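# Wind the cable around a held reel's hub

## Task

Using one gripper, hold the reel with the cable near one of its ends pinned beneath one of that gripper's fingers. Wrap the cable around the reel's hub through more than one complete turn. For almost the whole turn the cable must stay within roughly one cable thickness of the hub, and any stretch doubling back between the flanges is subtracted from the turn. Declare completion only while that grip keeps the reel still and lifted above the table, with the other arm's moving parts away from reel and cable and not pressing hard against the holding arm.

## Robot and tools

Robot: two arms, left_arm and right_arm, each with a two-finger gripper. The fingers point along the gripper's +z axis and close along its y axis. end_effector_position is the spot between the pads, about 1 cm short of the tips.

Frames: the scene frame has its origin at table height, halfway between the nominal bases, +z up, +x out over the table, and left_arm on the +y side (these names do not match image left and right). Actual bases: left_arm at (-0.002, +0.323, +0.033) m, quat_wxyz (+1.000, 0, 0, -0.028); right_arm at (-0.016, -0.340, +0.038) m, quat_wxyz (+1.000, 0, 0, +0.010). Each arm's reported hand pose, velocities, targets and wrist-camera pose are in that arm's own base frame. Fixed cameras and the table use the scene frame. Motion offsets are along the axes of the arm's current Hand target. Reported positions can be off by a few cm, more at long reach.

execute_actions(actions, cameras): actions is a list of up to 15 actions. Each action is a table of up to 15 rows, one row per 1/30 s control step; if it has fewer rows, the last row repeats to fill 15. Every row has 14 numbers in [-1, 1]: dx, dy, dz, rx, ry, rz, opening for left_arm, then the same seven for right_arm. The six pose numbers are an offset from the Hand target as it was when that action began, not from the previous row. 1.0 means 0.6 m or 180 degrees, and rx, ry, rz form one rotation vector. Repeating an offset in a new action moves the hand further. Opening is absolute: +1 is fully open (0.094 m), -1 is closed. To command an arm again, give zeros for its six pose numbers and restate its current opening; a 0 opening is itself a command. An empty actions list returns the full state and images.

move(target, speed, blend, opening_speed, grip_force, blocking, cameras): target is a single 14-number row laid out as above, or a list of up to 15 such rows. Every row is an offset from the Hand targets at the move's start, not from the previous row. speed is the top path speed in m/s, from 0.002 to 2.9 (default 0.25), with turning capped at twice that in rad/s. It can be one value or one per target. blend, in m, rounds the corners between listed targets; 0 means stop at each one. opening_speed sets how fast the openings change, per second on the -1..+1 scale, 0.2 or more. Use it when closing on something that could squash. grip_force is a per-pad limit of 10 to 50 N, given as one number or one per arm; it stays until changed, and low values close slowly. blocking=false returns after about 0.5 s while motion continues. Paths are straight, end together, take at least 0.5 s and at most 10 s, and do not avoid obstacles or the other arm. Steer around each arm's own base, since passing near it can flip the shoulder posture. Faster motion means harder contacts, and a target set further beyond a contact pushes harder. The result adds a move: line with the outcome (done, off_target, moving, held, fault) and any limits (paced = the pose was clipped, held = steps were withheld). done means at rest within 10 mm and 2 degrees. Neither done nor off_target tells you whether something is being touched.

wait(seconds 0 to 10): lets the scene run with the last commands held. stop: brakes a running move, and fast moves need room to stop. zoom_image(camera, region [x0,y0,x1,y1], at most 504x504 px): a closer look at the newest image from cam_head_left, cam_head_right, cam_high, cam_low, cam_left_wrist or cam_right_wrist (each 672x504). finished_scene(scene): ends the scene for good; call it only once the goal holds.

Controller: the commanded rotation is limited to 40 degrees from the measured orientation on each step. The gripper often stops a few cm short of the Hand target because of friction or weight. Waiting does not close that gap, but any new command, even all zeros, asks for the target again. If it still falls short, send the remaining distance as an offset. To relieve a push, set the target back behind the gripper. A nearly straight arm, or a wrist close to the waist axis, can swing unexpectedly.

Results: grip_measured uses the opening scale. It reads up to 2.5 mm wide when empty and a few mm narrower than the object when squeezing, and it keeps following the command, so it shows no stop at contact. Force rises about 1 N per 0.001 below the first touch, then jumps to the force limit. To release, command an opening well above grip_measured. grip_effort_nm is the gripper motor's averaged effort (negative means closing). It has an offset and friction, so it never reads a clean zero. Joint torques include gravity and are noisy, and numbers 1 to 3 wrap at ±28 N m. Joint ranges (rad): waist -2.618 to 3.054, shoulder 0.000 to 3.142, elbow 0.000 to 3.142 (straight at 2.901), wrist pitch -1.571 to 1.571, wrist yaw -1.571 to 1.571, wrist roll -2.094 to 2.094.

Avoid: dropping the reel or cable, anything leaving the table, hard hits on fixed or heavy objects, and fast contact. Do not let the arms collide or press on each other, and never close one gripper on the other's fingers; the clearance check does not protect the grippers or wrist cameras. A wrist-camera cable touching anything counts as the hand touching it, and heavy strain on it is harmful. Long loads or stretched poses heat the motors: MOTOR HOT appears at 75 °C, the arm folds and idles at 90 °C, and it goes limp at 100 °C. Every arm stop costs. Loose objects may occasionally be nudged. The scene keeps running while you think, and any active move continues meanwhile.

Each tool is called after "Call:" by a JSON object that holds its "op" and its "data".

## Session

Call:
{"op": "execute_actions", "data": {"actions": []}}

Scene clock: 0.00 s.
left_arm: end_effector_position=(+0.3991, +0.0351, +0.1057) grip_measured=+1.000 grip_effort_nm=n/a end_effector_quat_wxyz=(+0.592, -0.074, +0.801, +0.047) | right_arm: end_effector_position=(+0.3831, -0.0584, +0.1039) grip_measured=+1.000 grip_effort_nm=n/a end_effector_quat_wxyz=(+0.589, +0.124, +0.794, -0.087)
Joint positions: left_arm=[0.021 1.541 0.367 0.873 -0.144 -0.058 0.094] | right_arm=[-0.037 1.509 0.324 0.879 0.254 0.088 0.094]
Joint velocities: within noise
Joint torques (N m): no reading
Heat: left arm: 25 °C; right arm: 24 °C.
Hand target: left_arm +0.4015, +0.0353, +0.1128; +0.600, -0.075, +0.795, +0.046 | right_arm +0.3854, -0.0588, +0.1096; +0.595, +0.125, +0.789, -0.087
Tool commands: left_gripper/opening=+1.0 right_gripper/opening=+1.0
camera_calibration:
cam_left_wrist: T_world_to_cam=[[0.150734, -0.988557, -0.00589513, -0.0265641], [-0.67067, -0.0978786, -0.73527, 0.384482], [0.726279, 0.114784, -0.677749, -0.133112], [0, 0, 0, 1]] pos_world=[0.358541, 0.0266516, 0.192325]
cam_right_wrist: T_world_to_cam=[[-0.313073, -0.949667, -0.0108795, 0.0636346], [-0.640589, 0.21961, -0.735811, 0.370008], [0.701164, -0.223393, -0.6771, -0.122973], [0, 0, 0, 1]] pos_world=[0.343169, -0.0482971, 0.189683]

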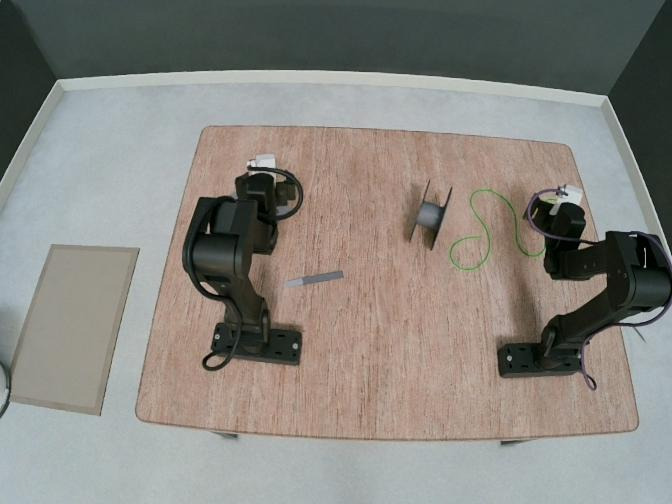

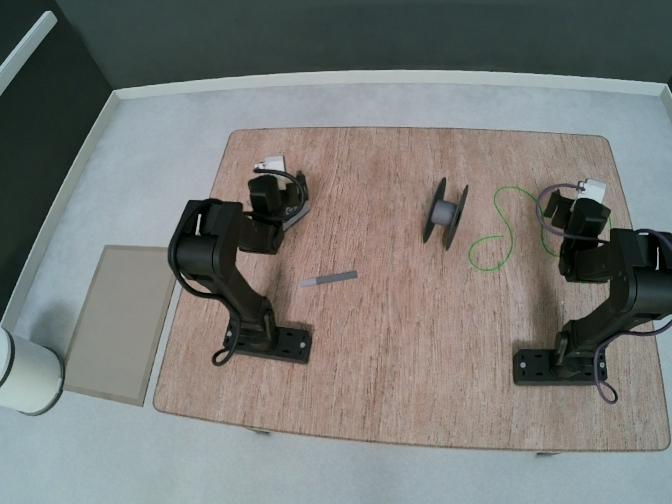

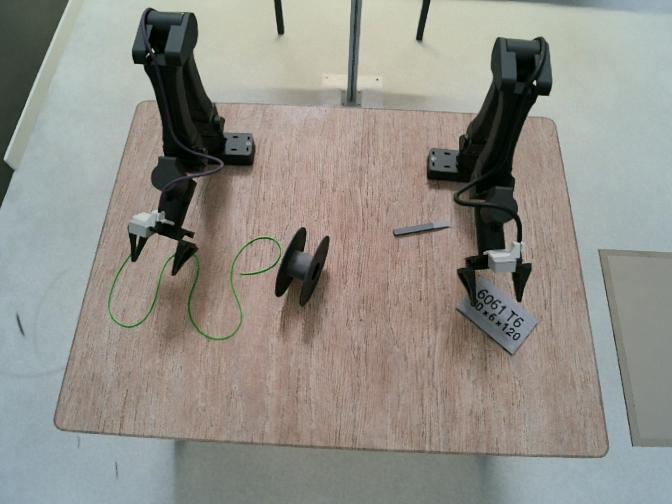

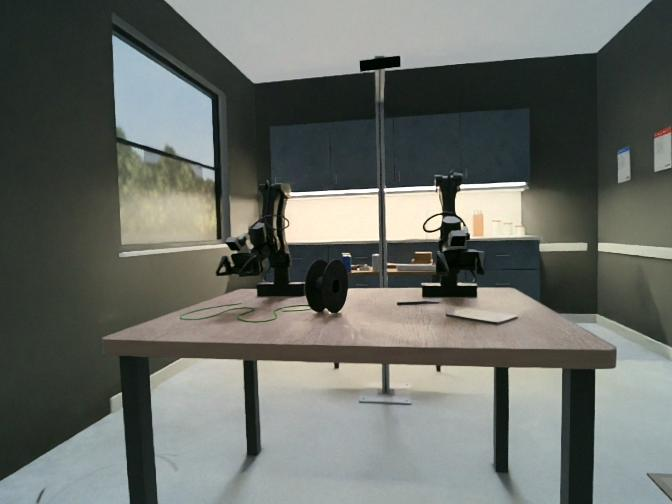

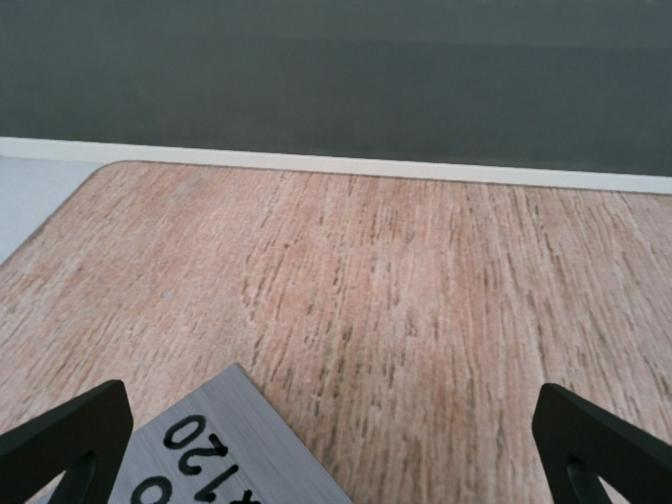

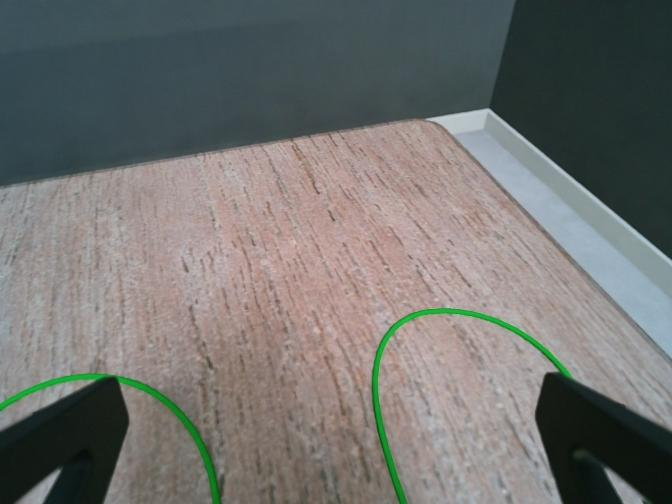

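Call:
{"op": "zoom_image", "data": {"camera": "cam_head_left", "region": [390, 160, 570, 290]}}

Call:
{"op": "zoom_image", "data": {"camera": "cam_head_right", "region": [400, 160, 620, 290]}}

Call:
{"op": "zoom_image", "data": {"camera": "cam_high", "region": [90, 200, 350, 350]}}

Call:
{"op": "zoom_image", "data": {"camera": "cam_low", "region": [170, 240, 370, 340]}}

Scaled by 2.800 from the camera's 672x504 image, which has a finer 960x720 frame.

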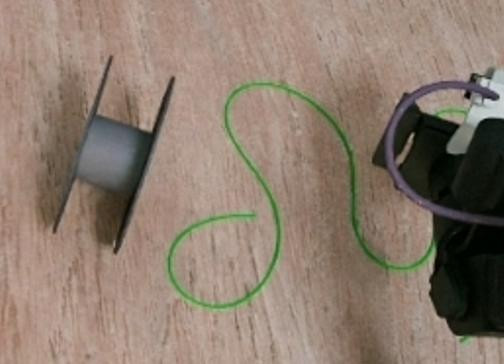

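Scaled by 2.291 from the camera's 672x504 image, which has a finer 960x720 frame.

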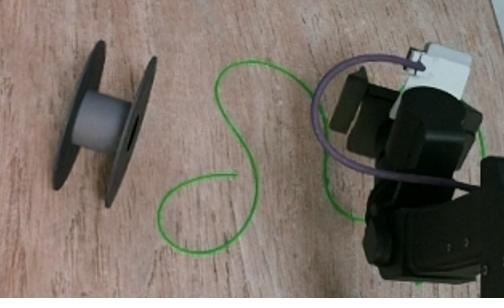

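Scaled by 1.938 from the camera's 672x504 image, which has a finer 960x720 frame.

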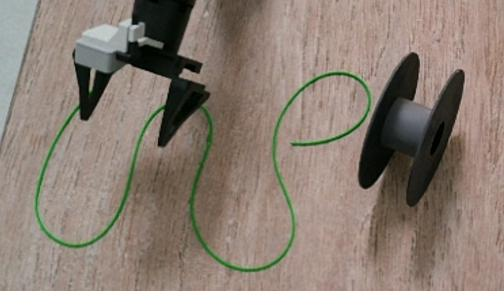

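Scaled by 2.520 from the camera's 672x504 image, which has a finer 960x720 frame.

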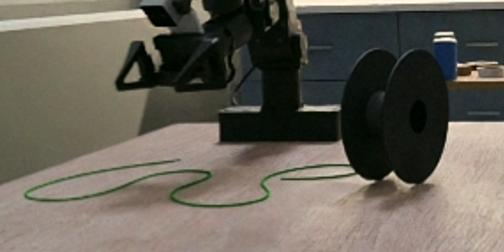

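Call:
{"op": "move", "data": {"target": [[0, 0, 0, 0, 0, 0, 1.0, -0.08, 0.001, -0.023, 0, 0, 0, 1.0], [0, 0, 0, 0, 0, 0, 1.0, 0.0657, 0.219, -0.282, 0.1686, 0.3367, 0.182, 0.3]], "speed": 0.2, "blend": [0.03, 0], "cameras": ["cam_right_wrist", "cam_high", "cam_head_left"]}}

Scene clock: 602.30 s.
left_arm: end_effector_position=(+0.3990, +0.0351, +0.1052) grip_measured=+1.000 grip_effort_nm=0.01 end_effector_quat_wxyz=(+0.591, -0.074, +0.802, +0.047) | right_arm: end_effector_position=(+0.2553, +0.1133, +0.1134) grip_measured=+0.302 grip_effort_nm=-0.10 end_effector_quat_wxyz=(+0.072, +0.498, +0.863, -0.050)
Joint positions: left_arm=[0.021 1.541 0.367 0.871 -0.144 -0.058 0.094] | right_arm=[0.527 1.61 1.285 -1.261 0.175 1.575 0.061]
Joint torques (N m): left_arm=[-0.05 -5.82 6.5 2.24 -0.05 0.02] | right_arm=[0.66 -4.79 9.81 0.04 0.13 0.11]
Heat: left arm: 41 °C; right arm: 33 °C.
Hand target: left_arm +0.4015, +0.0353, +0.1128; +0.600, -0.075, +0.795, +0.046 | right_arm +0.2595, +0.1186, +0.1201; +0.075, +0.498, +0.863, -0.044
Off the commanded pose: left_arm 0.008 m, 1 deg | right_arm 0.010 m, 1 deg.
move: done; blend cut to 0.025 m at target 1
camera_calibration:
cam_right_wrist: T_world_to_cam=[[-0.870564, -0.491424, 0.0249004, 0.273206], [-0.467638, 0.842048, 0.268829, 0.0287694], [-0.153076, 0.222389, -0.962866, 0.211465], [0, 0, 0, 1]] pos_world=[0.283667, 0.0630073, 0.189075]
Images, in order (width x height): cam_head_left 672x504, cam_high 672x504, cam_right_wrist 672x504.

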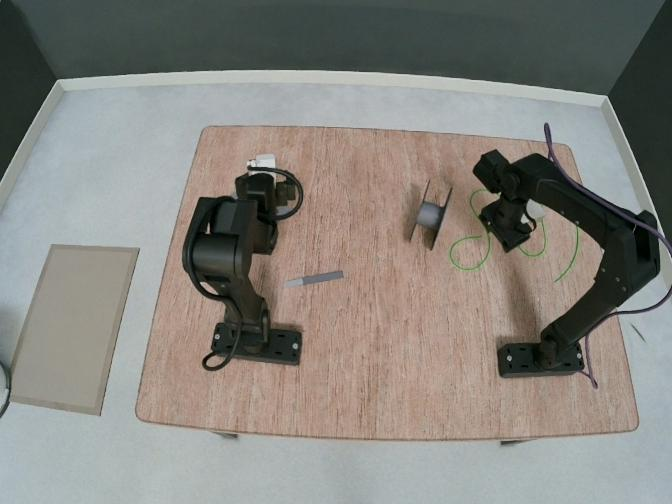

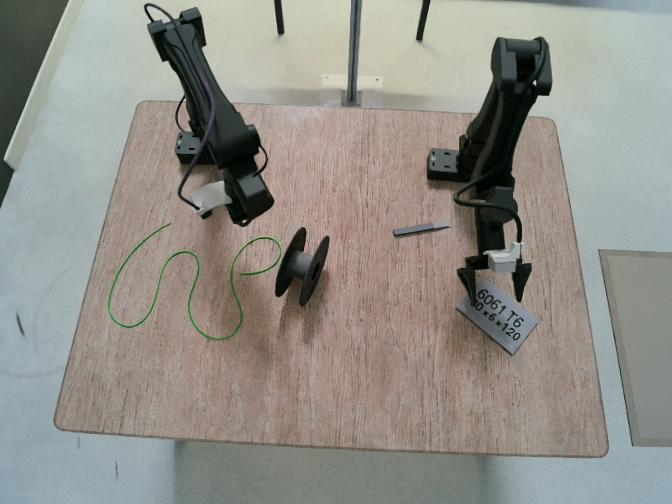

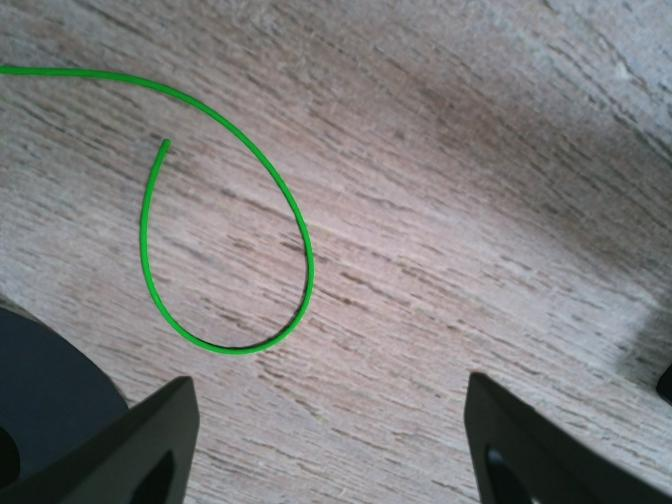

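Call:
{"op": "execute_actions", "data": {"actions": [], "cameras": ["cam_right_wrist","cam_high"]}}

Scene clock: 656.80 s.
left_arm: end_effector_position=(+0.3990, +0.0351, +0.1052) grip_measured=+1.000 grip_effort_nm=0.01 end_effector_quat_wxyz=(+0.591, -0.074, +0.802, +0.047) | right_arm: end_effector_position=(+0.2553, +0.1133, +0.1134) grip_measured=+0.302 grip_effort_nm=-0.10 end_effector_quat_wxyz=(+0.072, +0.498, +0.863, -0.050)
Joint positions: left_arm=[0.021 1.541 0.367 0.871 -0.144 -0.058 0.094] | right_arm=[0.527 1.61 1.285 -1.261 0.175 1.575 0.061]
Joint velocities: within noise
Joint torques (N m): left_arm=[-0.14 -6.09 6.38 2.23 -0.02 0.05] | right_arm=[0.68 -4.75 9.78 0.04 0.09 0.08]
Heat: left arm: 41 °C; right arm: 28 °C.
Hand target: left_arm +0.4015, +0.0353, +0.1128; +0.600, -0.075, +0.795, +0.046 | right_arm +0.2595, +0.1186, +0.1201; +0.075, +0.498, +0.863, -0.044
Tool commands: left_gripper/opening=+1.0 right_gripper/opening=+0.3
Off the commanded pose: left_arm 0.008 m, 1 deg | right_arm 0.010 m, 1 deg.
camera_calibration:
cam_right_wrist: T_world_to_cam=[[-0.870564, -0.491424, 0.0249004, 0.273206], [-0.467638, 0.842048, 0.268829, 0.0287694], [-0.153076, 0.222389, -0.962866, 0.211465], [0, 0, 0, 1]] pos_world=[0.283667, 0.0630073, 0.189075]
Images, in order (width x height): cam_high 672x504, cam_right_wrist 672x504.

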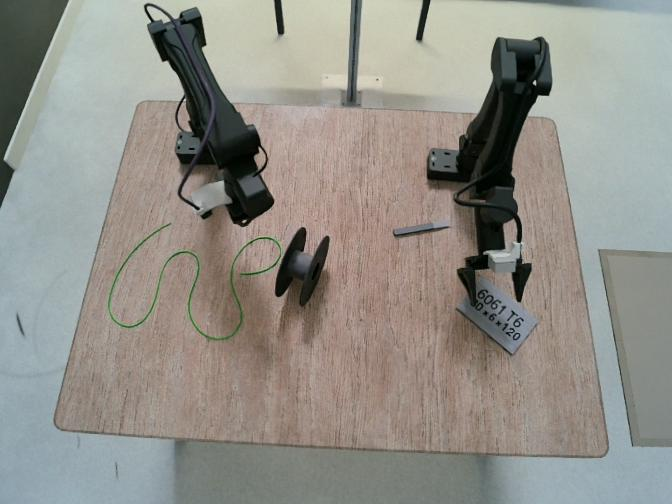

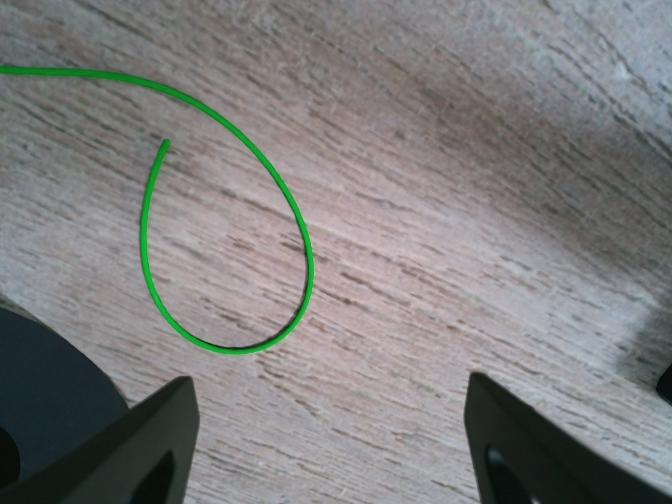

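Call:
{"op": "move", "data": {"target": [0,0,0,0,0,0,1.0,0.0459,0.0174,0.1331,0,0,0,0.3], "speed": 0.12, "cameras": ["cam_right_wrist"]}}

Scene clock: 721.30 s.
left_arm: end_effector_position=(+0.3990, +0.0351, +0.1051) grip_measured=+1.000 grip_effort_nm=0.01 end_effector_quat_wxyz=(+0.591, -0.074, +0.802, +0.047) | right_arm: end_effector_position=(+0.2655, +0.1351, +0.0409) grip_measured=+0.302 grip_effort_nm=-0.10 end_effector_quat_wxyz=(+0.077, +0.499, +0.862, -0.039)
Joint positions: left_arm=[0.021 1.541 0.367 0.87 -0.144 -0.058 0.094] | right_arm=[0.572 1.726 1.118 -0.961 0.173 1.621 0.061]
Joint torques (N m): left_arm=[0.05 -5.94 6.39 2.23 -0.06 0.08] | right_arm=[0.54 -5.56 5.12 0.28 0.12 0.09]
Heat: left arm: 41 °C; right arm: 29 °C.
Hand target: left_arm +0.4015, +0.0353, +0.1127; +0.600, -0.075, +0.795, +0.046 | right_arm +0.2620, +0.1354, +0.0367; +0.075, +0.498, +0.863, -0.044
Off the commanded pose: left_arm 0.008 m, 1 deg | right_arm 0.006 m, 1 deg.
move: done
camera_calibration:
cam_right_wrist: T_world_to_cam=[[-0.870873, -0.491507, 0.000711821, 0.295685], [-0.472866, 0.838238, 0.271579, 0.0365028], [-0.13408, 0.236174, -0.962416, 0.131343], [0, 0, 0, 1]] pos_world=[0.292375, 0.0837133, 0.116282]
Images, in order (width x height): cam_right_wrist 672x504.

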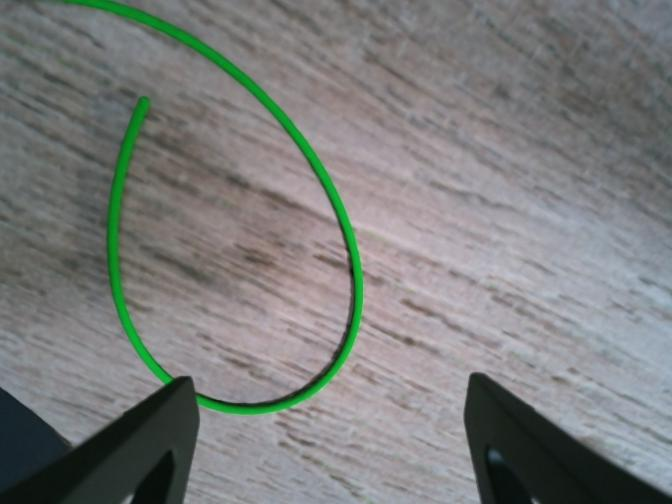

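Call:
{"op": "move", "data": {"target": [0,0,0,0,0,0,1.0,0,-0.0167,0.0833,0,0,0,0.3], "speed": 0.1, "cameras": ["cam_right_wrist"]}}

Scene clock: 736.77 s.
left_arm: end_effector_position=(+0.3990, +0.0351, +0.1051) grip_measured=+1.000 grip_effort_nm=0.01 end_effector_quat_wxyz=(+0.591, -0.074, +0.802, +0.047) | right_arm: end_effector_position=(+0.2598, +0.1272, -0.0082) grip_measured=+0.302 grip_effort_nm=-0.10 end_effector_quat_wxyz=(+0.078, +0.497, +0.863, -0.037)
Joint positions: left_arm=[0.021 1.541 0.367 0.87 -0.144 -0.058 0.094] | right_arm=[0.559 1.778 0.963 -0.747 0.173 1.603 0.061]
Joint torques (N m): left_arm=[-0.06 -5.94 6.5 2.22 -0.05 0.05] | right_arm=[-0.61 -5.35 4.55 0.25 0.07 -0.02]
Heat: left arm: 41 °C; right arm: 28 °C.
Hand target: left_arm +0.4015, +0.0353, +0.1127; +0.600, -0.075, +0.795, +0.046 | right_arm +0.2577, +0.1229, -0.0125; +0.075, +0.498, +0.863, -0.044
Off the commanded pose: left_arm 0.008 m, 1 deg | right_arm 0.007 m, 1 deg.
move: done
camera_calibration:
cam_right_wrist: T_world_to_cam=[[-0.86834, -0.495962, -0.00273776, 0.286714], [-0.477954, 0.835313, 0.271684, 0.055409], [-0.132458, 0.237223, -0.962383, 0.0847398], [0, 0, 0, 1]] pos_world=[0.286672, 0.0758129, 0.0672833]
Images, in order (width x height): cam_right_wrist 672x504.

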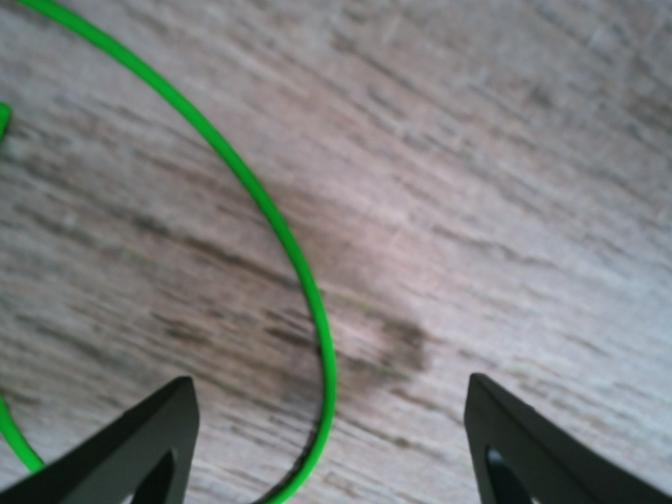

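Call:
{"op": "move", "data": {"target": [0,0,0,0,0,0,1.0,0,0.003,0.0283,0,0,0,0.3], "speed": 0.06, "cameras": ["cam_right_wrist"]}}

Scene clock: 755.27 s.
left_arm: end_effector_position=(+0.3990, +0.0351, +0.1051) grip_measured=+1.000 grip_effort_nm=0.01 end_effector_quat_wxyz=(+0.591, -0.074, +0.802, +0.047) | right_arm: end_effector_position=(+0.2616, +0.1259, -0.0197) grip_measured=+0.302 grip_effort_nm=-0.08 end_effector_quat_wxyz=(+0.077, +0.496, +0.864, -0.038)
Joint positions: left_arm=[0.021 1.541 0.367 0.87 -0.144 -0.058 0.094] | right_arm=[0.552 1.809 0.947 -0.702 0.173 1.595 0.061]
Joint torques (N m): left_arm=[0.01 -5.91 6.34 2.23 -0.06 0.02] | right_arm=[-1.02 -4.7 3.97 0.51 0.12 -0.07]
Heat: left arm: 41 °C; right arm: 28 °C.
Hand target: left_arm +0.4015, +0.0353, +0.1127; +0.600, -0.075, +0.795, +0.046 | right_arm +0.2606, +0.1211, -0.0293; +0.075, +0.498, +0.863, -0.044
Off the commanded pose: left_arm 0.008 m, 1 deg | right_arm 0.011 m, 1 deg.
move: off_target (right_arm)
camera_calibration:
cam_right_wrist: T_world_to_cam=[[-0.867625, -0.497219, 0.000257827, 0.287542], [-0.478472, 0.835052, 0.271573, 0.0606668], [-0.135247, 0.2355, -0.962418, 0.0751567], [0, 0, 0, 1]] pos_world=[0.28867, 0.0746119, 0.0557826]
Images, in order (width x height): cam_right_wrist 672x504.

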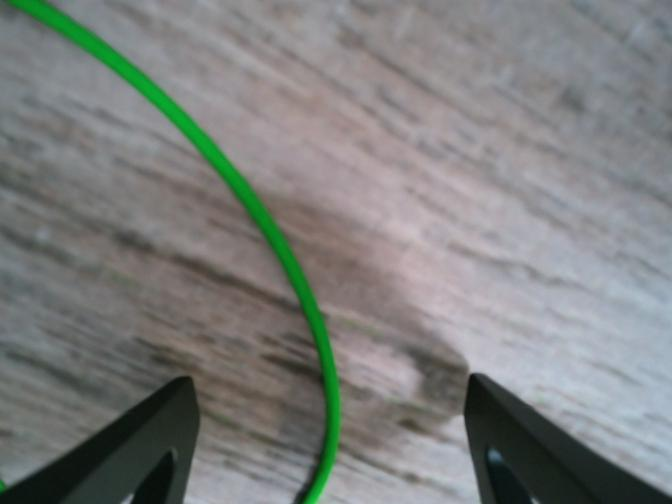

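Call:
{"op": "move", "data": {"target": [0,0,0,0,0,0,1.0,0,0.003,0.0117,0,0,0,0.3], "speed": 0.05, "cameras": ["cam_right_wrist"]}}

Scene clock: 767.60 s.
left_arm: end_effector_position=(+0.3990, +0.0351, +0.1051) grip_measured=+1.000 grip_effort_nm=0.01 end_effector_quat_wxyz=(+0.591, -0.074, +0.802, +0.047) | right_arm: end_effector_position=(+0.2616, +0.1257, -0.0201) grip_measured=+0.302 grip_effort_nm=-0.07 end_effector_quat_wxyz=(+0.077, +0.495, +0.865, -0.039)
Joint positions: left_arm=[0.021 1.541 0.367 0.87 -0.144 -0.058 0.094] | right_arm=[0.551 1.811 0.947 -0.702 0.173 1.59 0.061]
Joint torques (N m): left_arm=[0.02 -5.97 6.49 2.23 -0.03 0.03] | right_arm=[-1.21 -3.28 3.51 0.75 0.11 0.01]
Heat: left arm: 41 °C; right arm: 28 °C.
Hand target: left_arm +0.4015, +0.0353, +0.1127; +0.600, -0.075, +0.795, +0.046 | right_arm +0.2627, +0.1210, -0.0363; +0.075, +0.498, +0.863, -0.044
Off the commanded pose: left_arm 0.008 m, 1 deg | right_arm 0.017 m, 1 deg.
move: off_target (right_arm)
camera_calibration:
cam_right_wrist: T_world_to_cam=[[-0.865768, -0.500442, 0.00189133, 0.287498], [-0.481148, 0.833416, 0.271871, 0.061845], [-0.137632, 0.234467, -0.962332, 0.0755873], [0, 0, 0, 1]] pos_world=[0.289067, 0.0746108, 0.0553825]
Images, in order (width x height): cam_right_wrist 672x504.

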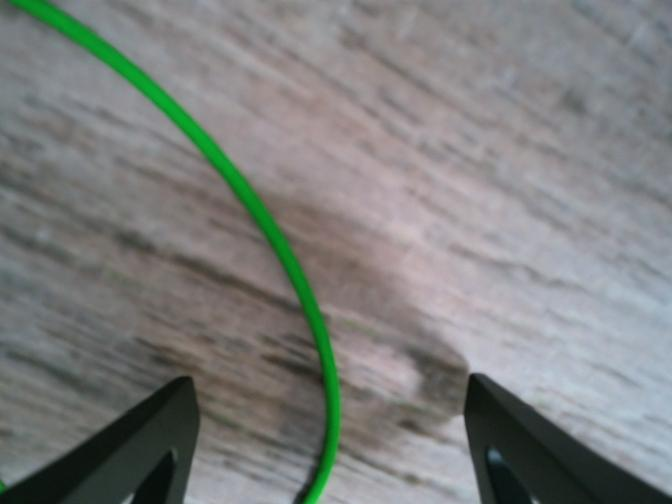

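Call:
{"op": "move", "data": {"target": [[0,0,0,0,0,0,1.0,0,0,-0.01,0,0,0,0.3],[0,0,0,0,0,0,1.0,0,0,-0.01,0,0,0,-0.97]], "speed": 0.05, "grip_force": [50,25], "cameras": ["cam_right_wrist"]}}

Scene clock: 782.27 s.
left_arm: end_effector_position=(+0.3990, +0.0351, +0.1051) grip_measured=+1.000 grip_effort_nm=0.01 end_effector_quat_wxyz=(+0.591, -0.074, +0.802, +0.047) | right_arm: end_effector_position=(+0.2666, +0.1288, -0.0202) grip_measured=-0.951 grip_effort_nm=-0.49 end_effector_quat_wxyz=(+0.083, +0.495, +0.864, -0.029)
Joint positions: left_arm=[0.021 1.541 0.367 0.87 -0.144 -0.058 0.094] | right_arm=[0.551 1.811 0.947 -0.678 0.173 1.59 0.002]
Joint torques (N m): left_arm=[-0.02 -5.71 6.31 2.24 -0.06 0.07] | right_arm=[-1.03 -4.14 4.41 0.32 0.11 0]
Heat: left arm: 41 °C; right arm: 27 °C.
Hand target: left_arm +0.4015, +0.0353, +0.1127; +0.600, -0.075, +0.795, +0.046 | right_arm +0.2622, +0.1219, -0.0303; +0.075, +0.498, +0.863, -0.044
Off the commanded pose: left_arm 0.008 m, 1 deg | right_arm 0.013 m, 2 deg.
grip_force (N): 50, 25
move: off_target (right_arm); target 2's new opening was sent with right_arm's hand 0.011 m and 1 deg from that target
camera_calibration:
cam_right_wrist: T_world_to_cam=[[-0.865564, -0.500341, -0.0213825, 0.292806], [-0.486567, 0.830094, 0.27239, 0.0636432], [-0.118538, 0.246175, -0.961949, 0.0688837], [0, 0, 0, 1]] pos_world=[0.292575, 0.0767159, 0.0551878]
Images, in order (width x height): cam_right_wrist 672x504.

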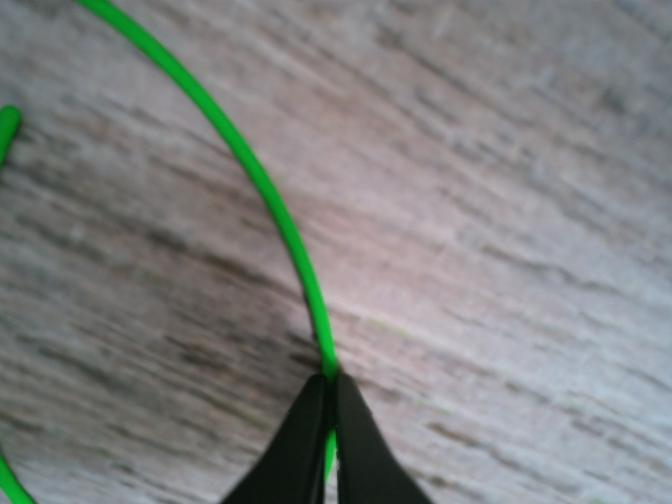

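Call:
{"op": "move", "data": {"target": [0,0,0,0,0,0,1.0,-0.0145,0,-0.0821,0,0,0,-0.98], "speed": 0.1, "cameras": ["cam_right_wrist"]}}

Scene clock: 789.83 s.
left_arm: end_effector_position=(+0.3990, +0.0351, +0.1051) grip_measured=+1.000 grip_effort_nm=0.02 end_effector_quat_wxyz=(+0.591, -0.074, +0.802, +0.047) | right_arm: end_effector_position=(+0.2545, +0.1202, +0.0089) grip_measured=-0.954 grip_effort_nm=-0.57 end_effector_quat_wxyz=(+0.068, +0.495, +0.865, -0.056)
Joint positions: left_arm=[0.021 1.541 0.367 0.87 -0.144 -0.058 0.094] | right_arm=[0.548 1.751 1.007 -0.86 0.173 1.59 0.002]
Joint torques (N m): left_arm=[-0.09 -5.93 6.41 2.21 -0.03 0.01] | right_arm=[-0.7 -7.27 8.02 0.06 0.1 -0.02]
Heat: left arm: 41 °C; right arm: 27 °C.
Hand target: left_arm +0.4015, +0.0353, +0.1127; +0.600, -0.075, +0.795, +0.046 | right_arm +0.2623, +0.1219, +0.0198; +0.075, +0.498, +0.863, -0.044
Off the commanded pose: left_arm 0.008 m, 1 deg | right_arm 0.013 m, 2 deg.
grip_force (N): 50, 25
move: off_target (right_arm)
camera_calibration:
cam_right_wrist: T_world_to_cam=[[-0.866759, -0.49706, 0.0407296, 0.277989], [-0.469317, 0.840553, 0.270576, 0.0513148], [-0.168728, 0.21541, -0.961837, 0.113929], [0, 0, 0, 1]] pos_world=[0.284255, 0.0705031, 0.084374]
Images, in order (width x height): cam_right_wrist 672x504.

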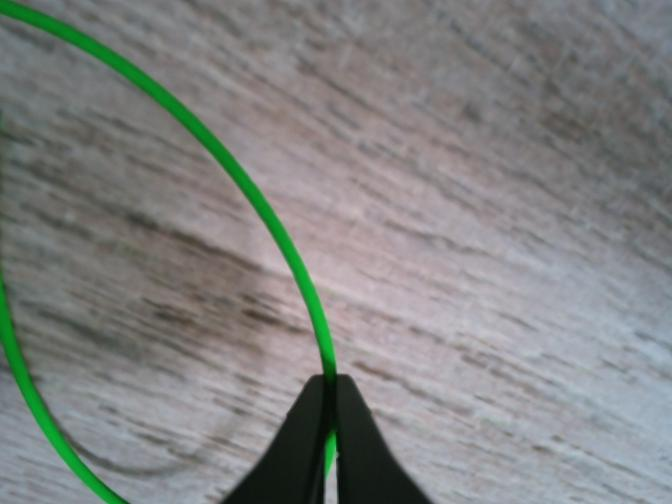

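Call:
{"op": "move", "data": {"target": [[0,0,0,0,0,0,1.0,-0.1406,-0.0405,-0.2463,-0.0577,0,-0.3283,-0.98],[0,0,0,0,0,0,1.0,-0.1237,-0.0238,-0.3170,-0.1155,0,-0.6565,-0.98]], "speed": 0.25, "blend": [0.03,0], "cameras": ["cam_high","cam_low","cam_right_wrist"]}}

Scene clock: 1123.87 s.
left_arm: end_effector_position=(+0.3990, +0.0351, +0.1051) grip_measured=+1.000 grip_effort_nm=0.01 end_effector_quat_wxyz=(+0.591, -0.074, +0.802, +0.047) | right_arm: end_effector_position=(+0.2657, +0.0785, +0.2119) grip_measured=-0.954 grip_effort_nm=-0.57 end_effector_quat_wxyz=(+0.064, -0.498, +0.864, +0.038)
Joint positions: left_arm=[0.021 1.541 0.367 0.87 -0.144 -0.058 0.094] | right_arm=[0.211 1.541 1.614 -1.546 -0.112 -0.83 0.002]
Joint torques (N m): left_arm=[-0.03 -5.91 6.41 2.23 -0.04 0.02] | right_arm=[-0.76 -4.4 9.85 0.34 -0.27 -0.05]
Heat: left arm: 42 °C; right arm: 32 °C.
Hand target: left_arm +0.4015, +0.0353, +0.1127; +0.600, -0.075, +0.795, +0.046 | right_arm +0.2700, +0.0801, +0.2199; +0.075, -0.498, +0.863, +0.043
Off the commanded pose: left_arm 0.008 m, 1 deg | right_arm 0.009 m, 1 deg.
grip_force (N): 50, 25
move: done
camera_calibration:
cam_right_wrist: T_world_to_cam=[[0.861588, -0.507548, 0.00781963, -0.192685], [-0.487012, -0.822186, 0.29467, 0.166766], [-0.14313, -0.257693, -0.955567, 0.349149], [0, 0, 0, 1]] pos_world=[0.297206, 0.129288, 0.286001]
Images, in order (width x height): cam_high 672x504, cam_low 672x504, cam_right_wrist 672x504.

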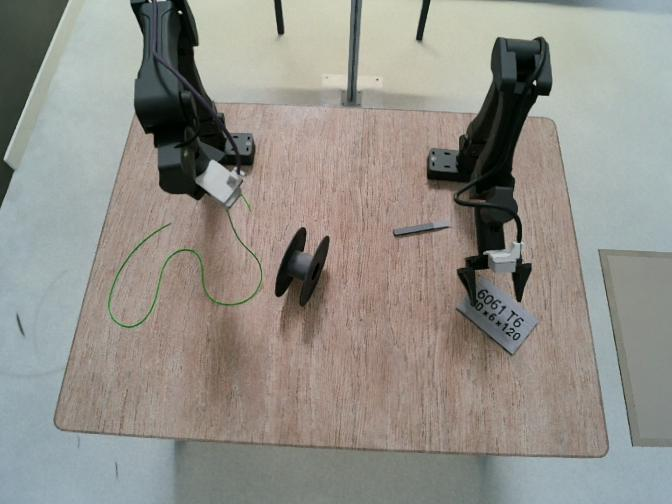

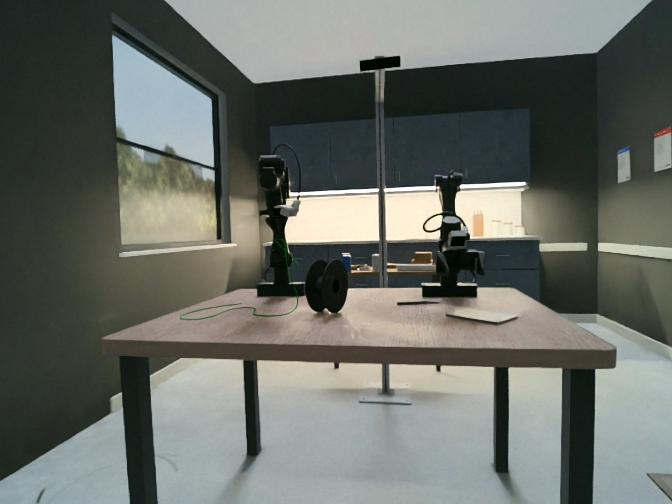

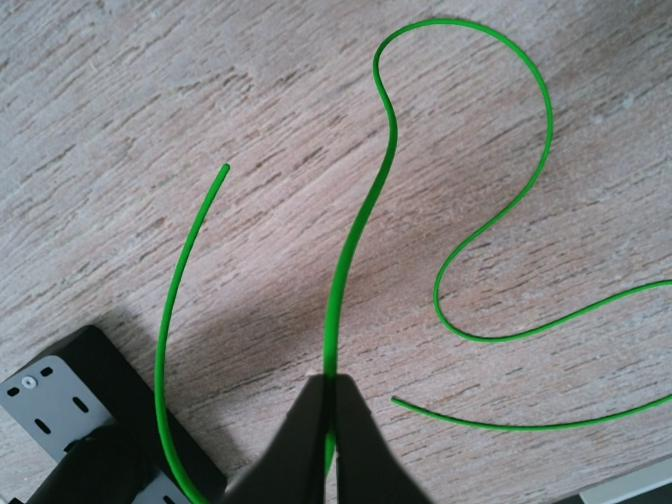

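Call:
{"op": "move", "data": {"target": [0,0,0,0,0,0,1.0,-0.2065,-0.0283,-0.3022,0,-0.3333,0,-0.98], "speed": 0.2, "cameras": ["cam_high","cam_low","cam_right_wrist","cam_head_right"]}}

Scene clock: 1168.47 s.
left_arm: end_effector_position=(+0.3990, +0.0351, +0.1051) grip_measured=+1.000 grip_effort_nm=0.01 end_effector_quat_wxyz=(+0.591, -0.074, +0.802, +0.047) | right_arm: end_effector_position=(+0.3379, +0.1482, +0.4144) grip_measured=-0.954 grip_effort_nm=-0.57 end_effector_quat_wxyz=(+0.489, -0.406, +0.719, +0.280)
Joint positions: left_arm=[0.021 1.541 0.367 0.87 -0.144 -0.058 0.094] | right_arm=[0.011 1.446 1.802 -0.999 -0.919 -0.53 0.002]
Joint torques (N m): left_arm=[0.02 -5.93 6.45 2.2 -0.03 0.02] | right_arm=[-0.18 -6.11 5.55 1.59 -0.57 0.04]
Heat: left arm: 42 °C; right arm: 32 °C.
Hand target: left_arm +0.4015, +0.0353, +0.1127; +0.600, -0.075, +0.795, +0.046 | right_arm +0.3301, +0.1500, +0.4200; +0.497, -0.409, +0.710, +0.286
Off the commanded pose: left_arm 0.008 m, 1 deg | right_arm 0.010 m, 2 deg.
grip_force (N): 50, 25
move: done
camera_calibration:
cam_right_wrist: T_world_to_cam=[[0.850978, -0.525139, -0.00808257, -0.208341], [-0.388701, -0.619384, -0.68211, 0.541103], [0.353196, 0.583603, -0.731205, 0.185553], [0, 0, 0, 1]] pos_world=[0.322084, 0.117454, 0.503085]
Images, in order (width x height): cam_head_right 672x504, cam_high 672x504, cam_low 672x504, cam_right_wrist 672x504.

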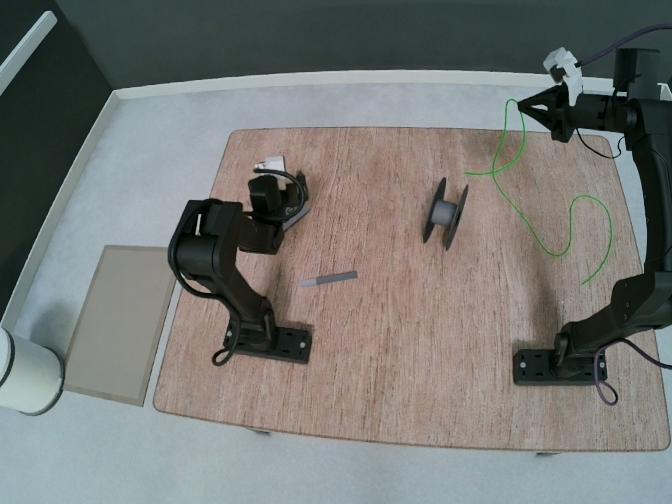

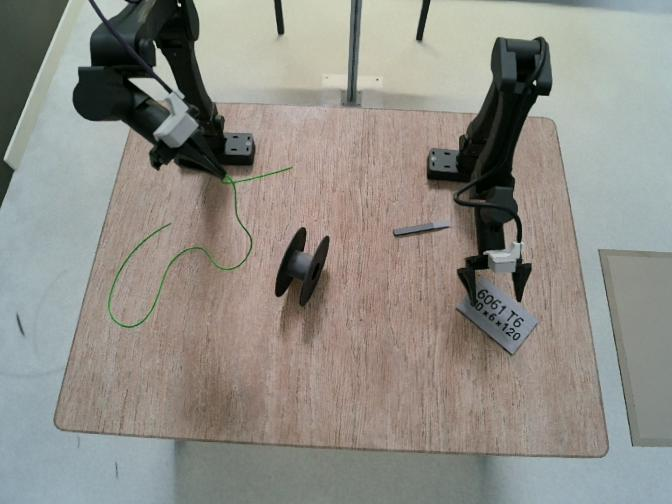

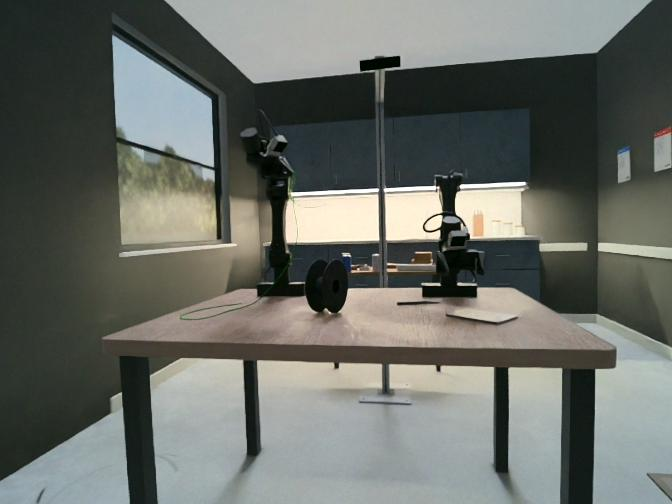

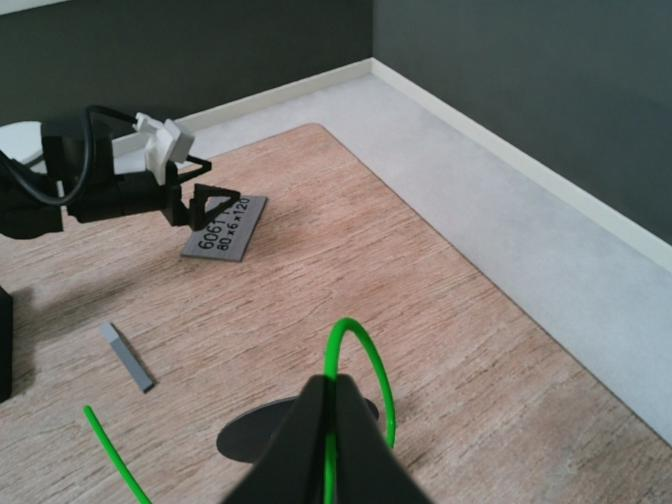

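Call:
{"op": "move", "data": {"target": [[0,0,0,0,0,0,1.0,0.3797,0.0033,-0.0687,0,0.3333,0,-0.98],[0,0,0,0,0,0,1.0,0.5297,-0.0383,-0.0908,0.4166,0.2145,0.4965,-0.98]], "speed": 0.27, "blend": [0.03,0], "cameras": ["cam_high","cam_right_wrist"]}}

Scene clock: 1403.50 s.
left_arm: end_effector_position=(+0.3990, +0.0351, +0.1051) grip_measured=+1.000 grip_effort_nm=0.01 end_effector_quat_wxyz=(+0.591, -0.074, +0.802, +0.047) | right_arm: end_effector_position=(+0.2708, +0.0018, +0.1450) grip_measured=-0.954 grip_effort_nm=-0.57 end_effector_quat_wxyz=(+0.079, +0.444, +0.892, -0.029)
Joint positions: left_arm=[0.021 1.541 0.367 0.87 -0.144 -0.058 0.094] | right_arm=[0.091 1.465 1.271 -1.272 0.132 1.007 0.002]
Joint torques (N m): left_arm=[-0.06 -5.83 6.48 2.24 -0.09 0.02] | right_arm=[0.44 -4.05 5.64 0.53 0.32 0.06]
Heat: left arm: 42 °C; right arm: 29 °C.
Hand target: left_arm +0.4015, +0.0353, +0.1127; +0.600, -0.075, +0.795, +0.046 | right_arm +0.2698, -0.0001, +0.1401; +0.078, +0.445, +0.891, -0.039
Off the commanded pose: left_arm 0.008 m, 1 deg | right_arm 0.005 m, 1 deg.
grip_force (N): 50, 25
move: done
camera_calibration:
cam_right_wrist: T_world_to_cam=[[-0.801961, -0.597334, -0.00710601, 0.217314], [-0.575475, 0.769313, 0.277463, 0.149478], [-0.160271, 0.226604, -0.96071, 0.270653], [0, 0, 0, 1]] pos_world=[0.303676, -0.0465175, 0.220089]
Images, in order (width x height): cam_high 672x504, cam_right_wrist 672x504.

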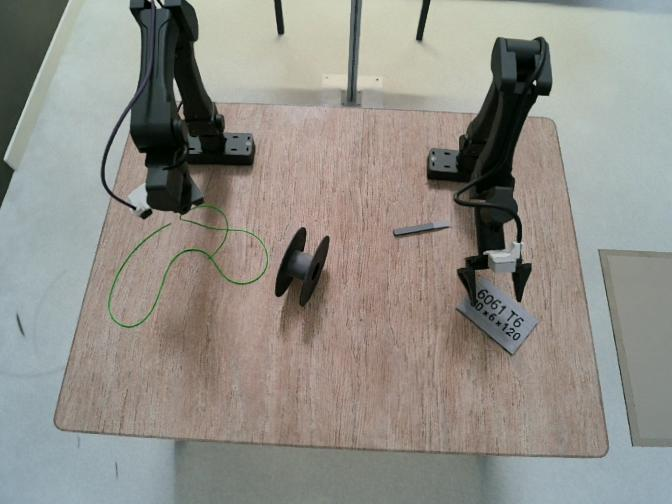

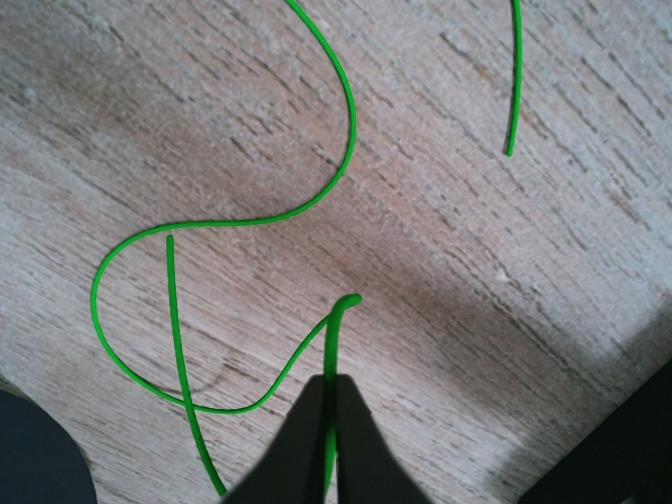

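Call:
{"op": "move", "data": {"target": [0,0,0,0,0,0,1.0,0.0930,0.0401,0.2205,0,0,0,-0.98], "speed": 0.18, "cameras": ["cam_high","cam_right_wrist"]}}

Scene clock: 1465.77 s.
left_arm: end_effector_position=(+0.3990, +0.0351, +0.1051) grip_measured=+1.000 grip_effort_nm=0.01 end_effector_quat_wxyz=(+0.591, -0.074, +0.802, +0.047) | right_arm: end_effector_position=(+0.2715, +0.0419, +0.0034) grip_measured=-0.954 grip_effort_nm=-0.57 end_effector_quat_wxyz=(+0.074, +0.445, +0.892, -0.031)
Joint positions: left_arm=[0.021 1.541 0.367 0.87 -0.144 -0.058 0.094] | right_arm=[0.243 1.645 0.861 -0.713 0.143 1.163 0.002]
Joint torques (N m): left_arm=[-0.12 -5.93 6.5 2.24 -0.05 0.02] | right_arm=[0.4 -4.79 4.88 0.46 0.28 0.12]
Heat: left arm: 42 °C; right arm: 29 °C.
Hand target: left_arm +0.4015, +0.0353, +0.1127; +0.600, -0.075, +0.795, +0.046 | right_arm +0.2698, +0.0399, +0.0001; +0.078, +0.445, +0.891, -0.039
Off the commanded pose: left_arm 0.008 m, 1 deg | right_arm 0.004 m, 1 deg.
grip_force (N): 50, 25
move: done
camera_calibration:
cam_right_wrist: T_world_to_cam=[[-0.802981, -0.596005, -0.000870962, 0.241072], [-0.571758, 0.769899, 0.283459, 0.157252], [-0.168272, 0.22811, -0.958984, 0.127695], [0, 0, 0, 1]] pos_world=[0.304973, -0.00651645, 0.078093]
Images, in order (width x height): cam_high 672x504, cam_right_wrist 672x504.

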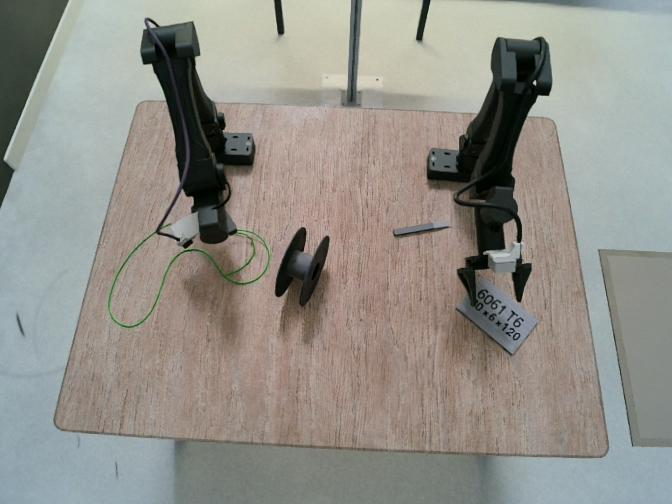

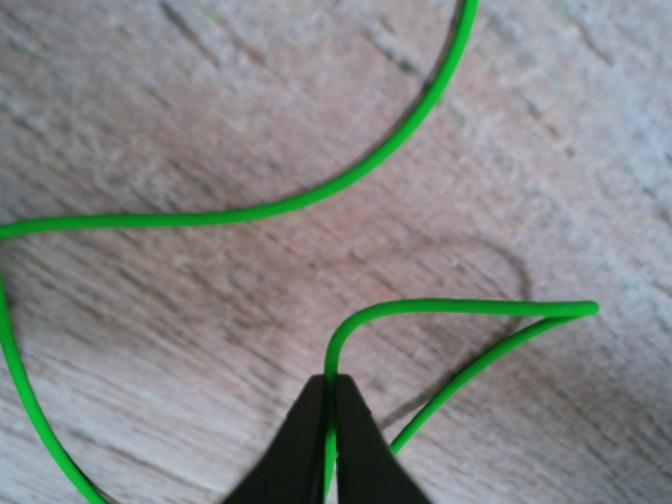

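Call:
{"op": "move", "data": {"target": [[0,0,0,0,0,0,1.0,0,0,0.035,0,0,0,-0.98],[0,0,0,0,0,0,1.0,0,0,0.035,0,0,0,0.1],[0,0,0,0,0,0,1.0,0,0,-0.25,0,0,0,0.1]], "speed": [0.06,0.1,0.2], "cameras": ["cam_high","cam_right_wrist"]}}

Scene clock: 1479.37 s.
left_arm: end_effector_position=(+0.3990, +0.0351, +0.1051) grip_measured=+1.000 grip_effort_nm=0.01 end_effector_quat_wxyz=(+0.591, -0.074, +0.802, +0.047) | right_arm: end_effector_position=(+0.2501, +0.0606, +0.1368) grip_measured=+0.098 grip_effort_nm=0.11 end_effector_quat_wxyz=(+0.061, +0.444, +0.893, -0.044)
Joint positions: left_arm=[0.021 1.541 0.367 0.87 -0.144 -0.058 0.094] | right_arm=[0.338 1.488 1.262 -1.322 0.149 1.26 0.052]
Joint torques (N m): left_arm=[0.02 -5.89 6.41 2.23 -0.09 0.06] | right_arm=[0.62 -5.34 9.37 0.12 0.25 0.11]
Heat: left arm: 42 °C; right arm: 29 °C.
Hand target: left_arm +0.4015, +0.0353, +0.1127; +0.600, -0.075, +0.795, +0.046 | right_arm +0.2542, +0.0607, +0.1478; +0.078, +0.445, +0.891, -0.039
Off the commanded pose: left_arm 0.008 m, 1 deg | right_arm 0.012 m, 2 deg.
grip_force (N): 50, 25
move: off_target (right_arm)
camera_calibration:
cam_right_wrist: T_world_to_cam=[[-0.803443, -0.594397, 0.0342351, 0.230328], [-0.560329, 0.774328, 0.294019, 0.0882306], [-0.201273, 0.217045, -0.955186, 0.256203], [0, 0, 0, 1]] pos_world=[0.286061, 0.0129793, 0.210895]
Images, in order (width x height): cam_high 672x504, cam_right_wrist 672x504.

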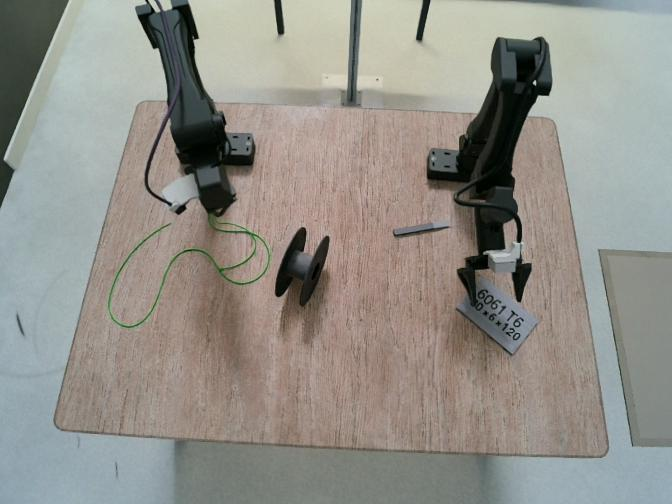

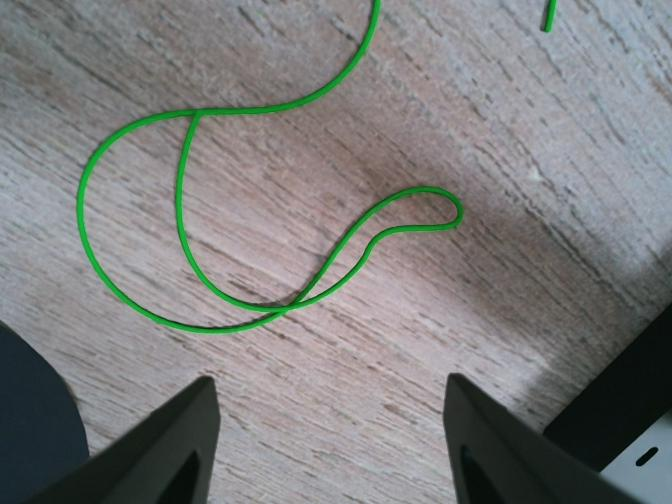

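Call:
{"op": "move", "data": {"target": [[0,0,0,0,0,0,1.0,-0.0356,0.0479,0.0063,-0.0859,0,-0.4869,0.1],[0,0,0,0,0,0,1.0,0.0153,0.1273,0.1460,-0.1717,0,-0.9739,0.1]], "speed": 0.28, "blend": [0.02,0], "cameras": ["cam_right_wrist"]}}

Scene clock: 1530.83 s.
left_arm: end_effector_position=(+0.3990, +0.0351, +0.1051) grip_measured=+1.000 grip_effort_nm=0.01 end_effector_quat_wxyz=(+0.591, -0.074, +0.802, +0.047) | right_arm: end_effector_position=(+0.3113, +0.0957, +0.0556) grip_measured=+0.098 grip_effort_nm=0.10 end_effector_quat_wxyz=(-0.030, +0.880, -0.468, -0.081)
Joint positions: left_arm=[0.021 1.541 0.367 0.87 -0.144 -0.058 0.094] | right_arm=[0.212 1.888 1.383 -1.15 -0.15 -1.959 0.052]
Joint torques (N m): left_arm=[0.03 -5.81 6.45 2.23 -0.03 0.08] | right_arm=[0.72 -6.17 9.16 -0.02 -0.19 -0.06]
Heat: left arm: 42 °C; right arm: 30 °C.
Hand target: left_arm +0.4015, +0.0353, +0.1127; +0.600, -0.075, +0.795, +0.046 | right_arm +0.3189, +0.1017, +0.0599; -0.040, +0.883, -0.460, -0.077
Off the commanded pose: left_arm 0.008 m, 1 deg | right_arm 0.011 m, 2 deg.
grip_force (N): 50, 25
move: off_target (right_arm)
camera_calibration:
cam_right_wrist: T_world_to_cam=[[0.832719, 0.553572, -0.0116987, -0.313463], [0.535206, -0.799316, 0.273219, -0.0700281], [0.141895, -0.233775, -0.961881, 0.119995], [0, 0, 0, 1]] pos_world=[0.281479, 0.145602, 0.130886]
Images, in order (width x height): cam_right_wrist 672x504.

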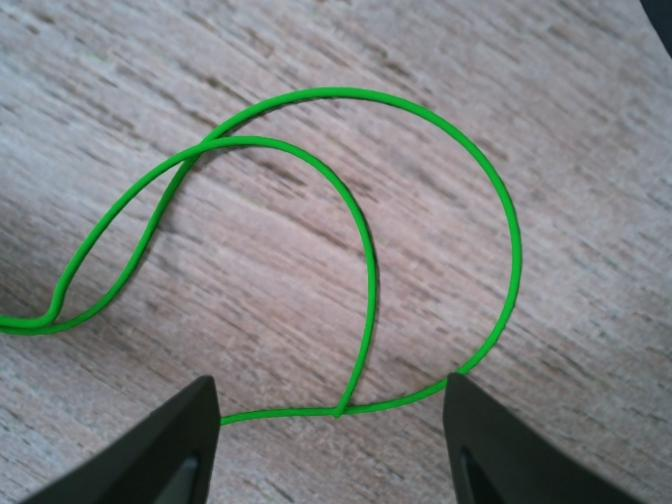

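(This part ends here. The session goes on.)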